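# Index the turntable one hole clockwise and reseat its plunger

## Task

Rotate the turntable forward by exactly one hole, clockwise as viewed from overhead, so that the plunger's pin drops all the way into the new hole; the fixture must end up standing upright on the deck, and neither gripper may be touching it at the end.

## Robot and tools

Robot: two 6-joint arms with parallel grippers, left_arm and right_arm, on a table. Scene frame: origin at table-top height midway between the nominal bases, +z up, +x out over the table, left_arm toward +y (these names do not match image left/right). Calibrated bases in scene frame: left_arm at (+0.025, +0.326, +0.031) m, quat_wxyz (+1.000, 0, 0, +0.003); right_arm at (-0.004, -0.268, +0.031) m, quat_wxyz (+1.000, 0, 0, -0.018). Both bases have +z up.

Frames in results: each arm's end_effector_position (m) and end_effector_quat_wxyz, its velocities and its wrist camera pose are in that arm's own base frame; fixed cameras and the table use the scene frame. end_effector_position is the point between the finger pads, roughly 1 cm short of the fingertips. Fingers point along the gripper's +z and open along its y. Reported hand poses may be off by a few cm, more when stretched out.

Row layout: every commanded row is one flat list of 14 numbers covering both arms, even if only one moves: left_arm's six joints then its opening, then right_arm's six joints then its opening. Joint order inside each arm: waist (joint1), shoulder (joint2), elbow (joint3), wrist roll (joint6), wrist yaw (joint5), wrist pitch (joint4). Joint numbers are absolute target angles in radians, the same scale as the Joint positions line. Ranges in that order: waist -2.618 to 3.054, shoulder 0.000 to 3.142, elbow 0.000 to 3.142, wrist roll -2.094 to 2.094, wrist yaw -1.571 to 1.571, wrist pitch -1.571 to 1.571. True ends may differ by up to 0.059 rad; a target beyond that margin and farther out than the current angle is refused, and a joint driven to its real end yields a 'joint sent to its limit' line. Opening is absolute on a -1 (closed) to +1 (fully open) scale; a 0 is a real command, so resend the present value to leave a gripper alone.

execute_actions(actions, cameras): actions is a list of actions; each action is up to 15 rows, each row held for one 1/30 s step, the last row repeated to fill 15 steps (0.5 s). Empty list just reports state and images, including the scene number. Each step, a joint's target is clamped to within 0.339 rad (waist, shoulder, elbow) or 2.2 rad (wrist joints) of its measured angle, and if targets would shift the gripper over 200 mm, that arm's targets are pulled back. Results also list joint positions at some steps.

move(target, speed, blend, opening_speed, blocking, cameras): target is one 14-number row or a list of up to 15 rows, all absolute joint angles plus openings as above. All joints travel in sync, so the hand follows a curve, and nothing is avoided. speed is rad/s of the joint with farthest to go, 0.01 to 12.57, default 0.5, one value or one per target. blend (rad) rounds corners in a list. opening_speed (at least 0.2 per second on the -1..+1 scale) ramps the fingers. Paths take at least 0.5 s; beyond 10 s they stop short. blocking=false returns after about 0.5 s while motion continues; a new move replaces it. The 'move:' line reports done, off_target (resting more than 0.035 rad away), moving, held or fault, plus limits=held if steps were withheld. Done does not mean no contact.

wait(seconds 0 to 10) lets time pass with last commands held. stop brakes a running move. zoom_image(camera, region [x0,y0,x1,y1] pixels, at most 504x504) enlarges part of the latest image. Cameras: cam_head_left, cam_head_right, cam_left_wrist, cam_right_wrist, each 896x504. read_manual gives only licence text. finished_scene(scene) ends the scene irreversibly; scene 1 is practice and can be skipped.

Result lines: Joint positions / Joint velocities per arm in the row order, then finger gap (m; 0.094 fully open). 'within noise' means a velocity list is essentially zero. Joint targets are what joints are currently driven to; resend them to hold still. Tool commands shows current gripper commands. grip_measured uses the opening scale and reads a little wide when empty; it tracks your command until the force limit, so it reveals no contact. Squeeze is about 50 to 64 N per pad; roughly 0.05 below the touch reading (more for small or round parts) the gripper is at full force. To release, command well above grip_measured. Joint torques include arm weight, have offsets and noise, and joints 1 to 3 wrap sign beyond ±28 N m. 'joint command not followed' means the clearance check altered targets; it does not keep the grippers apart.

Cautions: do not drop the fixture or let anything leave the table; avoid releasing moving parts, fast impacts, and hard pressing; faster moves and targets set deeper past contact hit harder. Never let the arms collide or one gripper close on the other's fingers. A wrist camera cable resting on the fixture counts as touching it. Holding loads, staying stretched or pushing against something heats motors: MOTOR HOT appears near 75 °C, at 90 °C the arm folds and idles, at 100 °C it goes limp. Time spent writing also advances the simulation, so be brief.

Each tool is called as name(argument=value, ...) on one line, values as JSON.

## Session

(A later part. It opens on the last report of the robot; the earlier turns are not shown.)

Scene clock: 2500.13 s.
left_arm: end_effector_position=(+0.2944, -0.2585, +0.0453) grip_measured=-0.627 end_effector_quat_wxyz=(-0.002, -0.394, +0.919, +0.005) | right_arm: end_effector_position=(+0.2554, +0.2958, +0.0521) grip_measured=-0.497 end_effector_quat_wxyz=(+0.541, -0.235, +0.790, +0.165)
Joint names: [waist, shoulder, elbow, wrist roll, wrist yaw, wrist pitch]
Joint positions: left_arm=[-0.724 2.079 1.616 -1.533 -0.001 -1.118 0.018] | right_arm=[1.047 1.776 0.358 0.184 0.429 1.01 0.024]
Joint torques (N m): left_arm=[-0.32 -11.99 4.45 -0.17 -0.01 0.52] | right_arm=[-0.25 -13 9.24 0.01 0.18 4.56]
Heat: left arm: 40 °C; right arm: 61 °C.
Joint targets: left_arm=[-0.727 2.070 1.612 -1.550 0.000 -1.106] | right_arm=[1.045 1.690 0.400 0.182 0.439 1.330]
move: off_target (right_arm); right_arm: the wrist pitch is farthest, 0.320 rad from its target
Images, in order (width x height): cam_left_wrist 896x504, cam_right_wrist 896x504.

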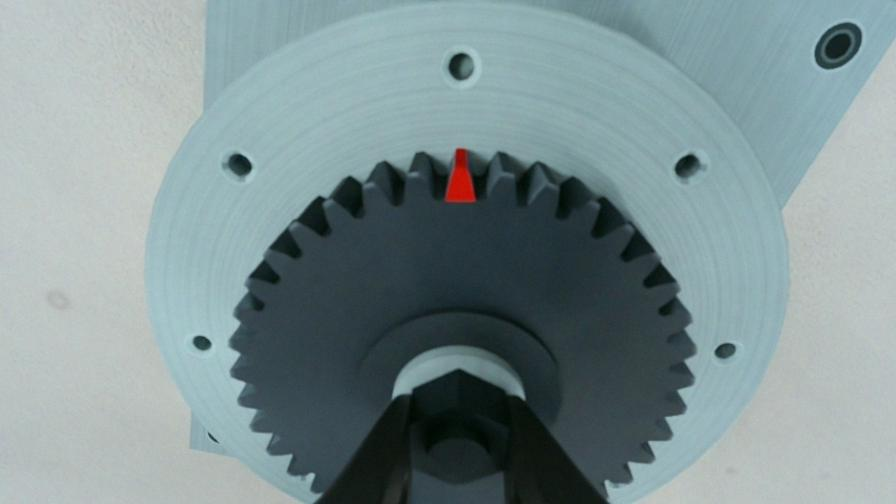

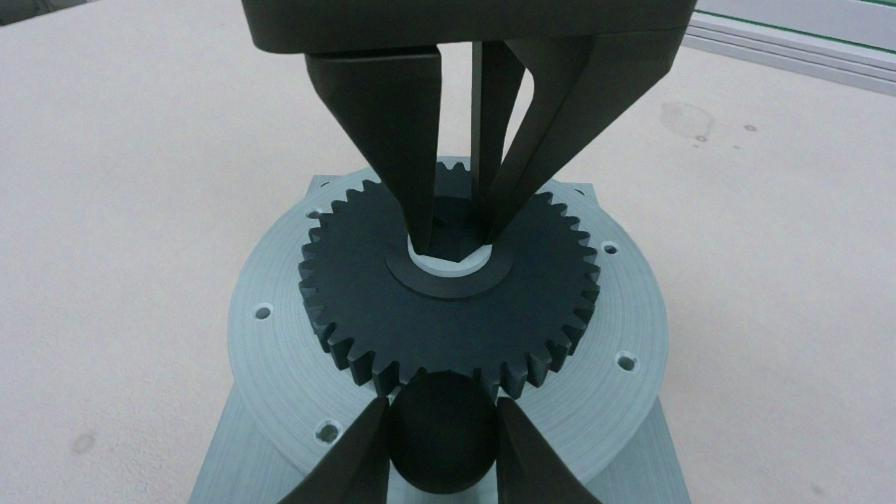

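move(target=[[-0.727, 2.070, 1.612, -2.05, 0, -1.106, -0.9, 1.045, 1.69, 0.40, 0.182, 0.4386, 1.33, -0.75], [-0.727, 2.070, 1.612, -2.05, 0, -1.106, -0.9, 1.045, 1.79, 0.36, 0.182, 0.4386, 1.02, -0.75]], speed=[0.5, 0.4], cameras=["cam_left_wrist", "cam_right_wrist"])

Scene clock: 2510.87 s.
left_arm: end_effector_position=(+0.2944, -0.2585, +0.0453) grip_measured=-0.627 end_effector_quat_wxyz=(-0.001, -0.612, +0.791, +0.005) | right_arm: end_effector_position=(+0.2541, +0.2934, +0.0448) grip_measured=-0.497 end_effector_quat_wxyz=(+0.532, -0.241, +0.796, +0.156)
Joint names: [waist, shoulder, elbow, wrist roll, wrist yaw, wrist pitch]
Joint positions: left_arm=[-0.724 2.079 1.616 -2.04 -0.001 -1.118 0.018] | right_arm=[1.047 1.782 0.358 0.184 0.429 0.988 0.024]
Joint torques (N m): left_arm=[-0.34 -12.01 4.49 -0.11 0 0.53] | right_arm=[-0.23 -5.48 5.24 0.01 0.18 1.94]
Heat: left arm: 41 °C; right arm: 69 °C.
Joint targets: left_arm=[-0.727 2.070 1.612 -2.050 0.000 -1.106] | right_arm=[1.045 1.790 0.360 0.182 0.439 1.020]
move: done
Images, in order (width x height): cam_left_wrist 896x504, cam_right_wrist 896x504.

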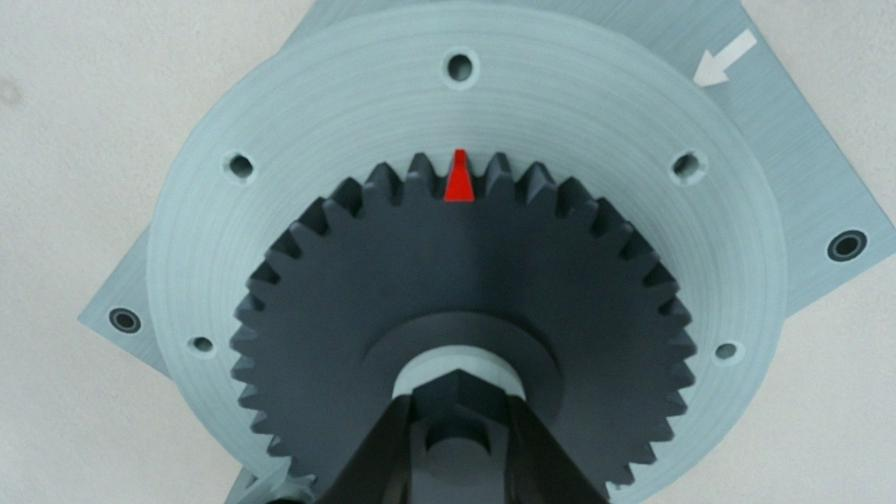

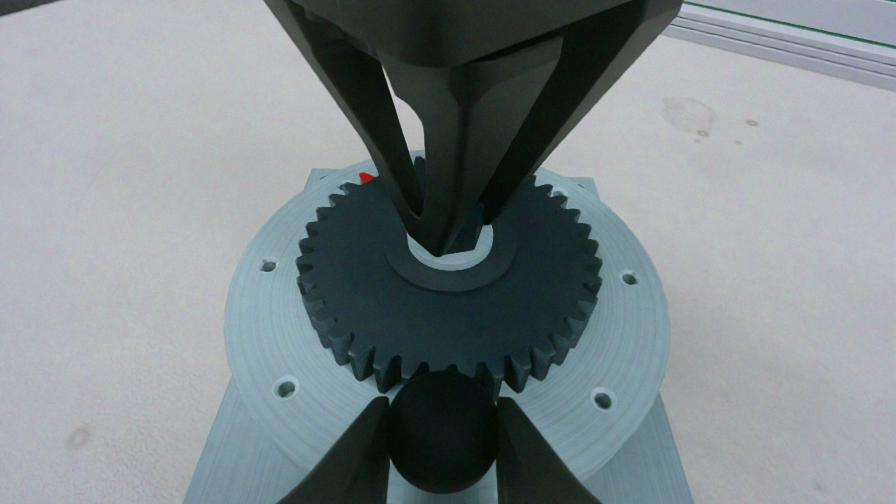

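wait(seconds=10, cameras=[])

wait(seconds=10, cameras=[])

Scene clock: 2529.80 s.
left_arm: end_effector_position=(+0.2944, -0.2585, +0.0453) grip_measured=-0.627 end_effector_quat_wxyz=(-0.001, -0.612, +0.791, +0.005) | right_arm: end_effector_position=(+0.2541, +0.2934, +0.0448) grip_measured=-0.497 end_effector_quat_wxyz=(+0.532, -0.241, +0.796, +0.156)
Joint names: [waist, shoulder, elbow, wrist roll, wrist yaw, wrist pitch]
Joint positions: left_arm=[-0.724 2.079 1.616 -2.04 -0.001 -1.118 0.018] | right_arm=[1.047 1.782 0.358 0.184 0.429 0.988 0.024]
Joint torques (N m): left_arm=[-0.29 -12.01 4.46 -0.1 0 0.53] | right_arm=[-0.21 -5.41 5.23 0 0.18 1.93]
Heat: left arm: 41 °C; right arm: 58 °C.
Joint targets: left_arm=[-0.727 2.070 1.612 -2.050 0.000 -1.106] | right_arm=[1.045 1.790 0.360 0.182 0.439 1.020]
Tool commands: left_gripper/opening=-0.9 right_gripper/opening=-0.75
wait: 10.00 s; at rest from the start
No camera images: "cameras" was empty.

Scene clock: 2539.80 s.
left_arm: end_effector_position=(+0.2944, -0.2585, +0.0453) grip_measured=-0.627 end_effector_quat_wxyz=(-0.001, -0.612, +0.791, +0.005) | right_arm: end_effector_position=(+0.2541, +0.2934, +0.0448) grip_measured=-0.497 end_effector_quat_wxyz=(+0.532, -0.241, +0.796, +0.156)
Joint names: [waist, shoulder, elbow, wrist roll, wrist yaw, wrist pitch]
Joint positions: left_arm=[-0.724 2.079 1.616 -2.04 -0.001 -1.118 0.018] | right_arm=[1.047 1.782 0.358 0.184 0.429 0.988 0.024]
Joint torques (N m): left_arm=[-0.31 -11.99 4.48 -0.1 -0.01 0.53] | right_arm=[-0.24 -5.52 5.3 0 0.18 1.93]
Heat: left arm: 41 °C; right arm: 56 °C.
Joint targets: left_arm=[-0.727 2.070 1.612 -2.050 0.000 -1.106] | right_arm=[1.045 1.790 0.360 0.182 0.439 1.020]
Tool commands: left_gripper/opening=-0.9 right_gripper/opening=-0.75
wait: 10.00 s; at rest by 0.17 s
No camera images: "cameras" was empty.

move(target=[[-0.727, 2.070, 1.612, -2.05, 0, -1.106, -0.9, 1.045, 1.69, 0.40, 0.182, 0.4386, 1.33, -0.75], [-0.727, 2.070, 1.612, -2.05, 0, -1.106, -0.9, 1.045, 1.69, 0.40, 0.182, 0.4386, 1.335, -0.75], [-0.727, 2.070, 1.612, -1.235, 0, -1.106, -0.9, 1.045, 1.69, 0.40, 0.182, 0.4386, 1.335, -0.75], [-0.727, 2.070, 1.612, -1.235, 0, -1.106, -0.9, 1.045, 1.79, 0.36, 0.182, 0.4386, 1.02, -0.75]], speed=[0.5, 0.01, 0.6, 0.5], cameras=["cam_left_wrist", "cam_right_wrist"])

Scene clock: 2554.50 s.
left_arm: end_effector_position=(+0.2945, -0.2584, +0.0453) grip_measured=-0.627 end_effector_quat_wxyz=(-0.002, -0.258, +0.966, +0.005) | right_arm: end_effector_position=(+0.2540, +0.2938, +0.0449) grip_measured=-0.497 end_effector_quat_wxyz=(+0.533, -0.241, +0.796, +0.158)
Joint names: [waist, shoulder, elbow, wrist roll, wrist yaw, wrist pitch]
Joint positions: left_arm=[-0.724 2.079 1.616 -1.245 -0.002 -1.118 0.018] | right_arm=[1.047 1.785 0.358 0.184 0.427 0.993 0.024]
Joint torques (N m): left_arm=[-0.32 -11.97 4.45 0.12 0.01 0.52] | right_arm=[-0.24 -5.67 5.27 0.02 0.19 1.89]
Heat: left arm: 41 °C; right arm: 59 °C.
Joint targets: left_arm=[-0.727 2.070 1.612 -1.235 0.000 -1.106] | right_arm=[1.045 1.790 0.360 0.182 0.438 1.020]
move: done
Images, in order (width x height): cam_left_wrist 896x504, cam_right_wrist 896x504.

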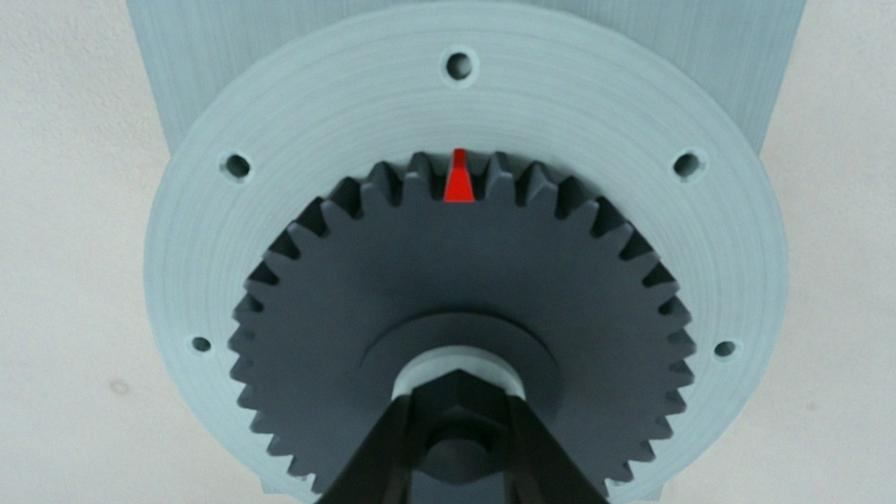

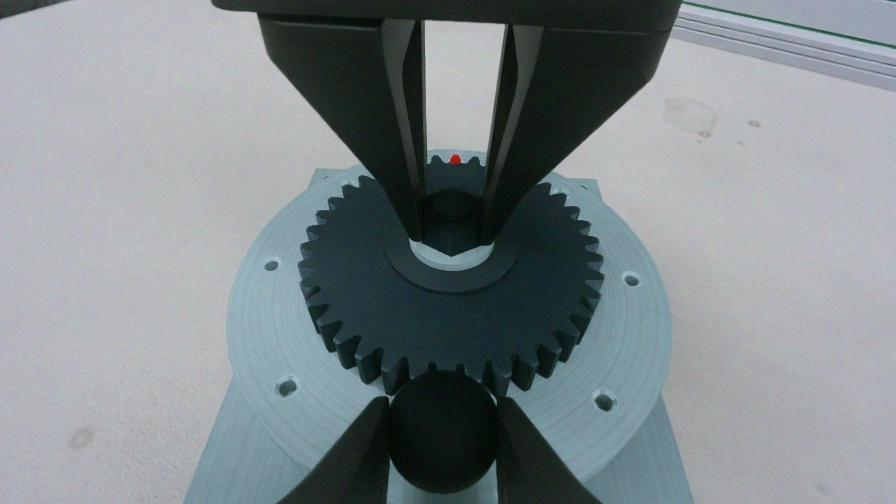

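move(target=[[-0.727, 2.070, 1.612, -1.235, 0, -1.106, -0.3, 1.045, 1.79, 0.36, 0.182, 0.4386, 1.0, 0.2], [-0.727, 2.03, 1.72, -1.235, 0, -1.25, -0.3, 1.11, 1.655, 0.27, 0.218, 0.504, 0.95, 0.2], [-0.700, 1.85, 1.85, -1.0, 0, -1.45, -0.3, 1.20, 1.2, 0.18, 0.268, 0.586, 0.60, 0.2]], speed=[0.4, 0.5, 0.8], blend=[0, 0.05, 0], cameras=["cam_left_wrist", "cam_right_wrist", "cam_head_left"])

zoom_image(camera="cam_right_wrist", region=[300, 180, 620, 504])

zoom_image(camera="cam_left_wrist", region=[250, 0, 750, 400])

Scene clock: 2569.10 s.
left_arm: end_effector_position=(+0.2816, -0.2389, +0.1728) grip_measured=-0.302 end_effector_quat_wxyz=(+0.032, -0.151, +0.987, -0.036) | right_arm: end_effector_position=(+0.2027, +0.2505, +0.0989) grip_measured=+0.198 end_effector_quat_wxyz=(+0.549, -0.225, +0.787, +0.170)
Joint names: [waist, shoulder, elbow, wrist roll, wrist yaw, wrist pitch]
Joint positions: left_arm=[-0.706 1.872 1.828 -1.01 0 -1.431 0.033] | right_arm=[1.192 1.214 0.19 0.256 0.573 0.608 0.056]
Joint torques (N m): left_arm=[0.5 -11.51 6.64 0.11 -0.01 0.37] | right_arm=[0.72 -3.73 6.43 0.14 0.24 1.54]
Heat: left arm: 41 °C; right arm: 54 °C.
Joint targets: left_arm=[-0.700 1.850 1.850 -1.000 0.000 -1.450] | right_arm=[1.200 1.200 0.180 0.268 0.586 0.600]
move: done
Images, in order (width x height): cam_head_left 896x504, cam_left_wrist 896x504, cam_right_wrist 896x504.

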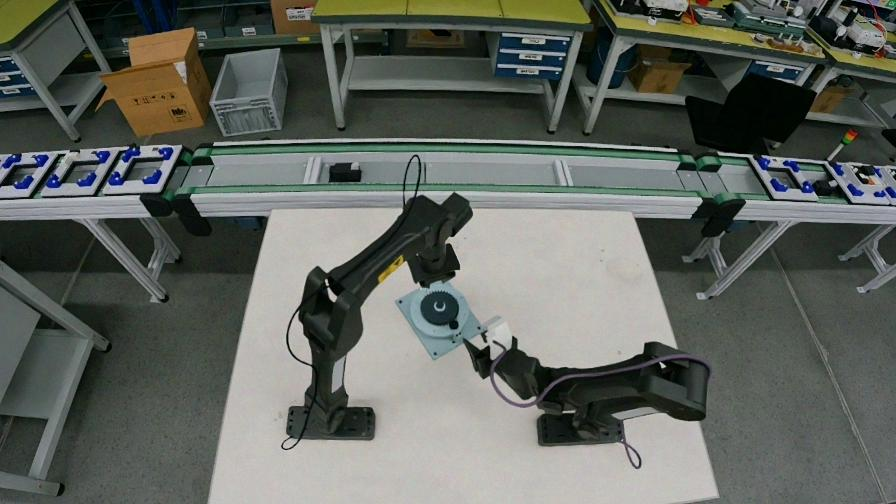

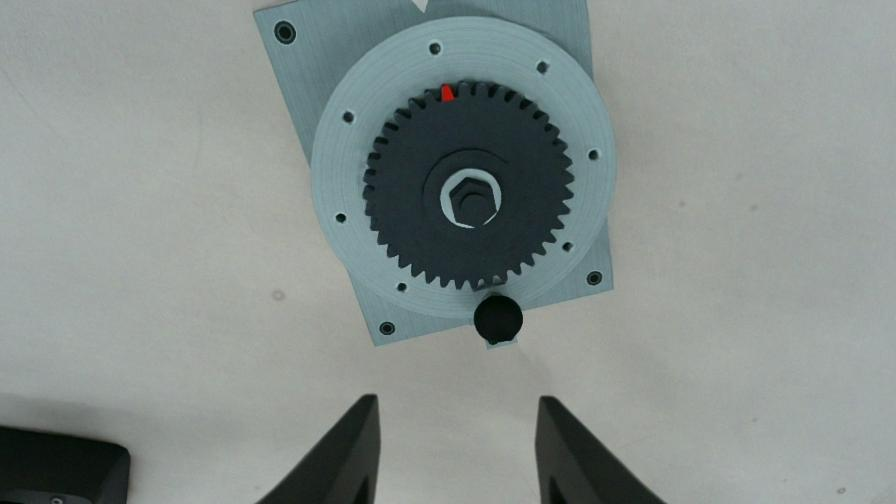

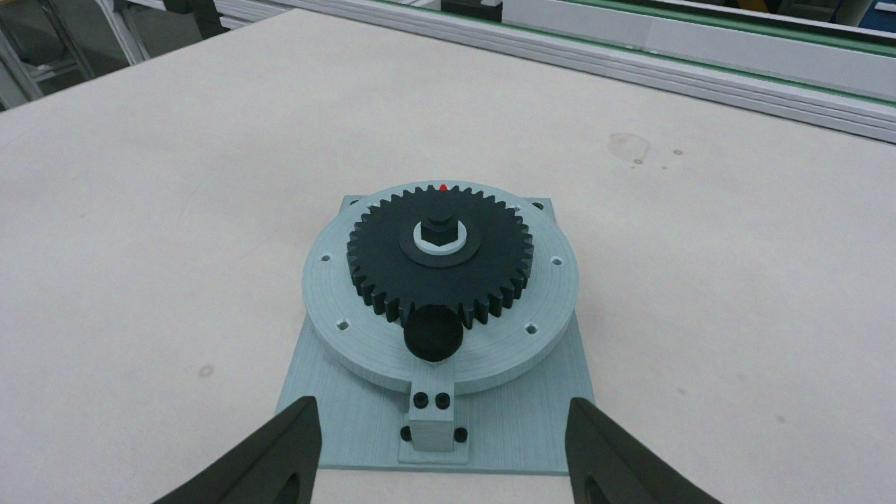

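Scaled by 1.556 from the camera's 896x504 image, which has a finer 1280x720 frame.

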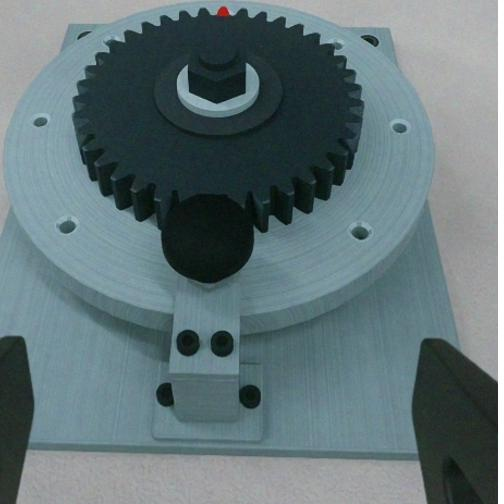

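Scaled by 1.008 from the camera's 896x504 image, which has a finer 1280x720 frame.

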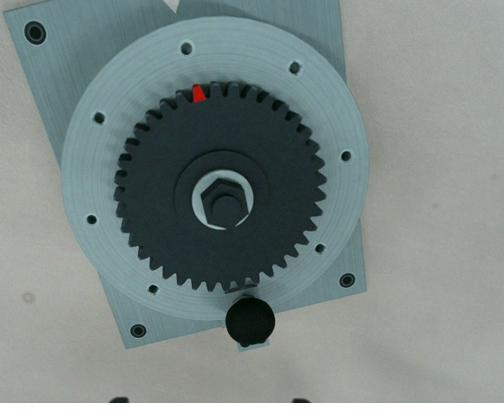

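move(target=[[-0.3, 1.6, 1.0, -0.3, 0, -0.3, 1, 0.6, 1.3, 0.19, 0.15, 0.3, 1.0, 1], [-0.002, 1.54, 0.186, -0.017, -0.116, 1.32, 1, -0.036, 1.528, 0.193, 0.114, 0.24, 1.243, 1]], speed=[0.8, 0.8], blend=[0.1, 0], cameras=["cam_head_left"])

zoom_image(camera="cam_head_left", region=[380, 260, 500, 370])

wait(seconds=10, cameras=[])

wait(seconds=10, cameras=[])

wait(seconds=10, cameras=[])

wait(seconds=10, cameras=[])

Scene clock: 2635.50 s.
left_arm: end_effector_position=(+0.3736, +0.0175, +0.1394) grip_measured=+0.998 end_effector_quat_wxyz=(+0.684, -0.044, +0.728, +0.028) | right_arm: end_effector_position=(+0.3635, -0.0541, +0.1359) grip_measured=+0.998 end_effector_quat_wxyz=(+0.671, +0.140, +0.725, -0.062)
Joint names: [waist, shoulder, elbow, wrist roll, wrist yaw, wrist pitch]
Joint positions: left_arm=[-0.008 1.56 0.197 -0.027 -0.11 1.299 0.094] | right_arm=[-0.028 1.517 0.19 0.123 0.254 1.232 0.094]
Joint torques (N m): left_arm=[0.5 -6.43 2.67 0.12 -0.07 2.44] | right_arm=[-0.8 -3.26 6.11 -0.07 -0.15 1.86]
Heat: left arm: 41 °C; right arm: 49 °C.
Joint targets: left_arm=[-0.002 1.540 0.186 -0.017 -0.116 1.320] | right_arm=[-0.036 1.528 0.193 0.114 0.240 1.243]
move: done
Images, in order (width x height): cam_head_left 896x504.

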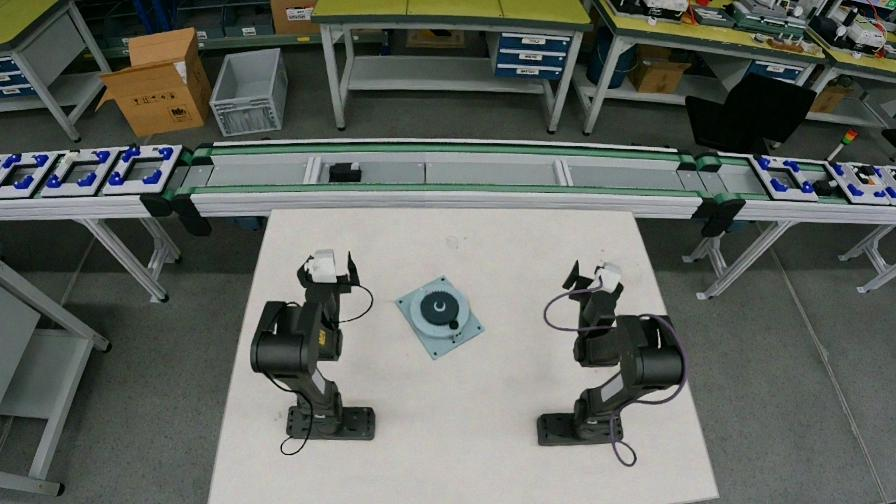

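Scaled by 4.200 from the camera's 896x504 image, which has a finer 1280x720 frame.

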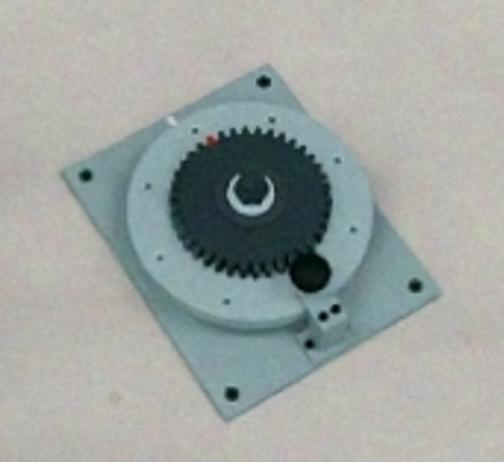

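Scene clock: 2645.50 s.
left_arm: end_effector_position=(+0.3736, +0.0176, +0.1396) grip_measured=+0.998 end_effector_quat_wxyz=(+0.684, -0.044, +0.728, +0.029) | right_arm: end_effector_position=(+0.3636, -0.0540, +0.1359) grip_measured=+0.998 end_effector_quat_wxyz=(+0.671, +0.140, +0.726, -0.062)
Joint names: [waist, shoulder, elbow, wrist roll, wrist yaw, wrist pitch]
Joint positions: left_arm=[-0.008 1.56 0.197 -0.026 -0.111 1.3 0.094] | right_arm=[-0.028 1.517 0.19 0.122 0.253 1.232 0.094]
Joint torques (N m): left_arm=[0.49 -6.45 2.67 0.12 -0.07 2.44] | right_arm=[-0.83 -3.32 6.15 -0.06 -0.13 1.86]
Heat: left arm: 39 °C; right arm: 50 °C.
Joint targets: left_arm=[-0.002 1.540 0.186 -0.017 -0.116 1.320] | right_arm=[-0.036 1.528 0.193 0.114 0.240 1.243]
Tool commands: left_gripper/opening=+1.0 right_gripper/opening=+1.0
wait: 10.00 s; at rest by 0.17 s
No camera images: "cameras" was empty.

Scene clock: 2655.50 s.
left_arm: end_effector_position=(+0.3736, +0.0176, +0.1396) grip_measured=+0.998 end_effector_quat_wxyz=(+0.684, -0.044, +0.728, +0.029) | right_arm: end_effector_position=(+0.3636, -0.0539, +0.1359) grip_measured=+0.998 end_effector_quat_wxyz=(+0.671, +0.140, +0.726, -0.062)
Joint names: [waist, shoulder, elbow, wrist roll, wrist yaw, wrist pitch]
Joint positions: left_arm=[-0.008 1.56 0.197 -0.026 -0.111 1.3 0.094] | right_arm=[-0.028 1.517 0.19 0.122 0.253 1.232 0.094]
Joint torques (N m): left_arm=[0.5 -6.43 2.69 0.11 -0.06 2.44] | right_arm=[-0.8 -3.29 6.11 -0.06 -0.12 1.85]
Heat: left arm: 38 °C; right arm: 51 °C.
Joint targets: left_arm=[-0.002 1.540 0.186 -0.017 -0.116 1.320] | right_arm=[-0.036 1.528 0.193 0.114 0.240 1.243]
Tool commands: left_gripper/opening=+1.0 right_gripper/opening=+1.0
wait: 10.00 s; at rest by 0.17 s
No camera images: "cameras" was empty.

Scene clock: 2665.50 s.
left_arm: end_effector_position=(+0.3736, +0.0176, +0.1396) grip_measured=+0.998 end_effector_quat_wxyz=(+0.684, -0.044, +0.728, +0.029) | right_arm: end_effector_position=(+0.3636, -0.0539, +0.1359) grip_measured=+0.998 end_effector_quat_wxyz=(+0.671, +0.140, +0.726, -0.062)
Joint names: [waist, shoulder, elbow, wrist roll, wrist yaw, wrist pitch]
Joint positions: left_arm=[-0.008 1.56 0.197 -0.026 -0.111 1.3 0.094] | right_arm=[-0.028 1.517 0.19 0.122 0.253 1.232 0.094]
Joint torques (N m): left_arm=[0.49 -6.42 2.69 0.11 -0.06 2.43] | right_arm=[-0.81 -3.34 6.15 -0.07 -0.13 1.87]
Heat: left arm: 37 °C; right arm: 51 °C.
Joint targets: left_arm=[-0.002 1.540 0.186 -0.017 -0.116 1.320] | right_arm=[-0.036 1.528 0.193 0.114 0.240 1.243]
Tool commands: left_gripper/opening=+1.0 right_gripper/opening=+1.0
wait: 10.00 s; at rest by 0.17 s
No camera images: "cameras" was empty.

Scene clock: 2675.50 s.
left_arm: end_effector_position=(+0.3736, +0.0176, +0.1396) grip_measured=+0.998 end_effector_quat_wxyz=(+0.684, -0.044, +0.728, +0.029) | right_arm: end_effector_position=(+0.3636, -0.0539, +0.1359) grip_measured=+0.998 end_effector_quat_wxyz=(+0.671, +0.140, +0.726, -0.062)
Joint names: [waist, shoulder, elbow, wrist roll, wrist yaw, wrist pitch]
Joint positions: left_arm=[-0.008 1.56 0.197 -0.026 -0.111 1.3 0.094] | right_arm=[-0.028 1.517 0.19 0.122 0.253 1.232 0.094]
Joint torques (N m): left_arm=[0.51 -6.45 2.67 0.11 -0.07 2.44] | right_arm=[-0.84 -3.32 6.16 -0.06 -0.13 1.85]
Heat: left arm: 37 °C; right arm: 50 °C.
Joint targets: left_arm=[-0.002 1.540 0.186 -0.017 -0.116 1.320] | right_arm=[-0.036 1.528 0.193 0.114 0.240 1.243]
Tool commands: left_gripper/opening=+1.0 right_gripper/opening=+1.0
wait: 10.00 s; at rest by 0.17 s
No camera images: "cameras" was empty.

move(target=[-0.002, 1.54, 0.186, -0.017, -0.116, 1.32, 1, -0.3, 1.5, 1.45, 0, 0, -1.5, 1], speed=0.9, cameras=[])

wait(seconds=10, cameras=[])

wait(seconds=10, cameras=[])

wait(seconds=10, cameras=[])

wait(seconds=10, cameras=[])

wait(seconds=10, cameras=[])

wait(seconds=10, cameras=[])

Scene clock: 2691.67 s.
left_arm: end_effector_position=(+0.3736, +0.0176, +0.1396) grip_measured=+0.998 end_effector_quat_wxyz=(+0.684, -0.044, +0.728, +0.029) | right_arm: end_effector_position=(+0.2417, -0.0738, +0.1719) grip_measured=+0.998 end_effector_quat_wxyz=(-0.005, +0.150, +0.989, -0.005)
Joint names: [waist, shoulder, elbow, wrist roll, wrist yaw, wrist pitch]
Joint positions: left_arm=[-0.008 1.56 0.197 -0.026 -0.111 1.3 0.094] | right_arm=[-0.292 1.517 1.428 0.01 0.011 -1.491 0.094]
Joint torques (N m): left_arm=[0.49 -6.46 2.67 0.12 -0.06 2.43] | right_arm=[-0.88 -6.8 9.68 -0.07 -0.12 0.16]
Heat: left arm: 37 °C; right arm: 49 °C.
Joint targets: left_arm=[-0.002 1.540 0.186 -0.017 -0.116 1.320] | right_arm=[-0.300 1.500 1.450 0.000 0.000 -1.500]
move: done
No camera images: "cameras" was empty.

Scene clock: 2701.67 s.
left_arm: end_effector_position=(+0.3736, +0.0176, +0.1396) grip_measured=+0.998 end_effector_quat_wxyz=(+0.684, -0.044, +0.728, +0.029) | right_arm: end_effector_position=(+0.2416, -0.0735, +0.1718) grip_measured=+0.998 end_effector_quat_wxyz=(-0.005, +0.150, +0.989, -0.004)
Joint names: [waist, shoulder, elbow, wrist roll, wrist yaw, wrist pitch]
Joint positions: left_arm=[-0.008 1.56 0.197 -0.026 -0.111 1.3 0.094] | right_arm=[-0.292 1.517 1.428 0.009 0.01 -1.491 0.094]
Joint torques (N m): left_arm=[0.49 -6.46 2.7 0.12 -0.07 2.44] | right_arm=[-0.81 -6.83 9.65 -0.07 -0.11 0.15]
Heat: left arm: 36 °C; right arm: 46 °C.
Joint targets: left_arm=[-0.002 1.540 0.186 -0.017 -0.116 1.320] | right_arm=[-0.300 1.500 1.450 0.000 0.000 -1.500]
Tool commands: left_gripper/opening=+1.0 right_gripper/opening=+1.0
wait: 10.00 s; at rest by 0.17 s
No camera images: "cameras" was empty.

Scene clock: 2711.67 s.
left_arm: end_effector_position=(+0.3736, +0.0176, +0.1396) grip_measured=+0.998 end_effector_quat_wxyz=(+0.684, -0.044, +0.728, +0.029) | right_arm: end_effector_position=(+0.2416, -0.0735, +0.1718) grip_measured=+0.998 end_effector_quat_wxyz=(-0.005, +0.150, +0.989, -0.004)
Joint names: [waist, shoulder, elbow, wrist roll, wrist yaw, wrist pitch]
Joint positions: left_arm=[-0.008 1.56 0.197 -0.026 -0.111 1.3 0.094] | right_arm=[-0.292 1.517 1.428 0.009 0.01 -1.491 0.094]
Joint torques (N m): left_arm=[0.5 -6.43 2.66 0.11 -0.06 2.44] | right_arm=[-0.87 -6.83 9.68 -0.08 -0.1 0.17]
Heat: left arm: 36 °C; right arm: 44 °C.
Joint targets: left_arm=[-0.002 1.540 0.186 -0.017 -0.116 1.320] | right_arm=[-0.300 1.500 1.450 0.000 0.000 -1.500]
Tool commands: left_gripper/opening=+1.0 right_gripper/opening=+1.0
wait: 10.00 s; at rest by 0.17 s
No camera images: "cameras" was empty.

Scene clock: 2721.67 s.
left_arm: end_effector_position=(+0.3736, +0.0176, +0.1396) grip_measured=+0.998 end_effector_quat_wxyz=(+0.684, -0.044, +0.728, +0.029) | right_arm: end_effector_position=(+0.2416, -0.0734, +0.1718) grip_measured=+0.998 end_effector_quat_wxyz=(-0.005, +0.150, +0.989, -0.004)
Joint names: [waist, shoulder, elbow, wrist roll, wrist yaw, wrist pitch]
Joint positions: left_arm=[-0.008 1.56 0.197 -0.026 -0.111 1.3 0.094] | right_arm=[-0.292 1.517 1.428 0.009 0.009 -1.491 0.094]
Joint torques (N m): left_arm=[0.51 -6.45 2.66 0.12 -0.06 2.43] | right_arm=[-0.84 -6.87 9.7 -0.08 -0.12 0.15]
Heat: left arm: 36 °C; right arm: 43 °C.
Joint targets: left_arm=[-0.002 1.540 0.186 -0.017 -0.116 1.320] | right_arm=[-0.300 1.500 1.450 0.000 0.000 -1.500]
Tool commands: left_gripper/opening=+1.0 right_gripper/opening=+1.0
wait: 10.00 s; at rest by 0.17 s
No camera images: "cameras" was empty.

Scene clock: 2731.67 s.
left_arm: end_effector_position=(+0.3736, +0.0176, +0.1396) grip_measured=+0.998 end_effector_quat_wxyz=(+0.684, -0.044, +0.728, +0.029) | right_arm: end_effector_position=(+0.2416, -0.0734, +0.1718) grip_measured=+0.998 end_effector_quat_wxyz=(-0.005, +0.150, +0.989, -0.004)
Joint names: [waist, shoulder, elbow, wrist roll, wrist yaw, wrist pitch]
Joint positions: left_arm=[-0.008 1.56 0.197 -0.026 -0.111 1.3 0.094] | right_arm=[-0.292 1.517 1.428 0.009 0.009 -1.491 0.094]
Joint torques (N m): left_arm=[0.49 -6.46 2.67 0.12 -0.07 2.43] | right_arm=[-0.85 -6.82 9.65 -0.06 -0.11 0.17]
Heat: left arm: 36 °C; right arm: 42 °C.
Joint targets: left_arm=[-0.002 1.540 0.186 -0.017 -0.116 1.320] | right_arm=[-0.300 1.500 1.450 0.000 0.000 -1.500]
Tool commands: left_gripper/opening=+1.0 right_gripper/opening=+1.0
wait: 10.00 s; at rest by 0.17 s
No camera images: "cameras" was empty.

Scene clock: 2741.67 s.
left_arm: end_effector_position=(+0.3736, +0.0176, +0.1396) grip_measured=+0.998 end_effector_quat_wxyz=(+0.684, -0.044, +0.728, +0.029) | right_arm: end_effector_position=(+0.2416, -0.0734, +0.1718) grip_measured=+0.998 end_effector_quat_wxyz=(-0.005, +0.150, +0.989, -0.004)
Joint names: [waist, shoulder, elbow, wrist roll, wrist yaw, wrist pitch]
Joint positions: left_arm=[-0.008 1.56 0.197 -0.026 -0.111 1.3 0.094] | right_arm=[-0.292 1.517 1.428 0.009 0.009 -1.491 0.094]
Joint torques (N m): left_arm=[0.49 -6.43 2.69 0.12 -0.07 2.43] | right_arm=[-0.9 -6.86 9.68 -0.05 -0.12 0.16]
Heat: left arm: 36 °C; right arm: 41 °C.
Joint targets: left_arm=[-0.002 1.540 0.186 -0.017 -0.116 1.320] | right_arm=[-0.300 1.500 1.450 0.000 0.000 -1.500]
Tool commands: left_gripper/opening=+1.0 right_gripper/opening=+1.0
wait: 10.00 s; at rest by 0.17 s
No camera images: "cameras" was empty.

Scene clock: 2751.67 s.
left_arm: end_effector_position=(+0.3736, +0.0176, +0.1396) grip_measured=+0.998 end_effector_quat_wxyz=(+0.684, -0.044, +0.728, +0.029) | right_arm: end_effector_position=(+0.2416, -0.0734, +0.1718) grip_measured=+0.998 end_effector_quat_wxyz=(-0.005, +0.150, +0.989, -0.004)
Joint names: [waist, shoulder, elbow, wrist roll, wrist yaw, wrist pitch]
Joint positions: left_arm=[-0.008 1.56 0.197 -0.026 -0.111 1.3 0.094] | right_arm=[-0.292 1.517 1.428 0.009 0.009 -1.491 0.094]
Joint torques (N m): left_arm=[0.55 -6.48 2.66 0.12 -0.07 2.43] | right_arm=[-0.83 -6.82 9.69 -0.08 -0.12 0.17]
Heat: left arm: 36 °C; right arm: 40 °C.
Joint targets: left_arm=[-0.002 1.540 0.186 -0.017 -0.116 1.320] | right_arm=[-0.300 1.500 1.450 0.000 0.000 -1.500]
Tool commands: left_gripper/opening=+1.0 right_gripper/opening=+1.0
wait: 10.00 s; at rest by 0.17 s
No camera images: "cameras" was empty.

finished_scene(scene=1)

The scene is finished: the task was done.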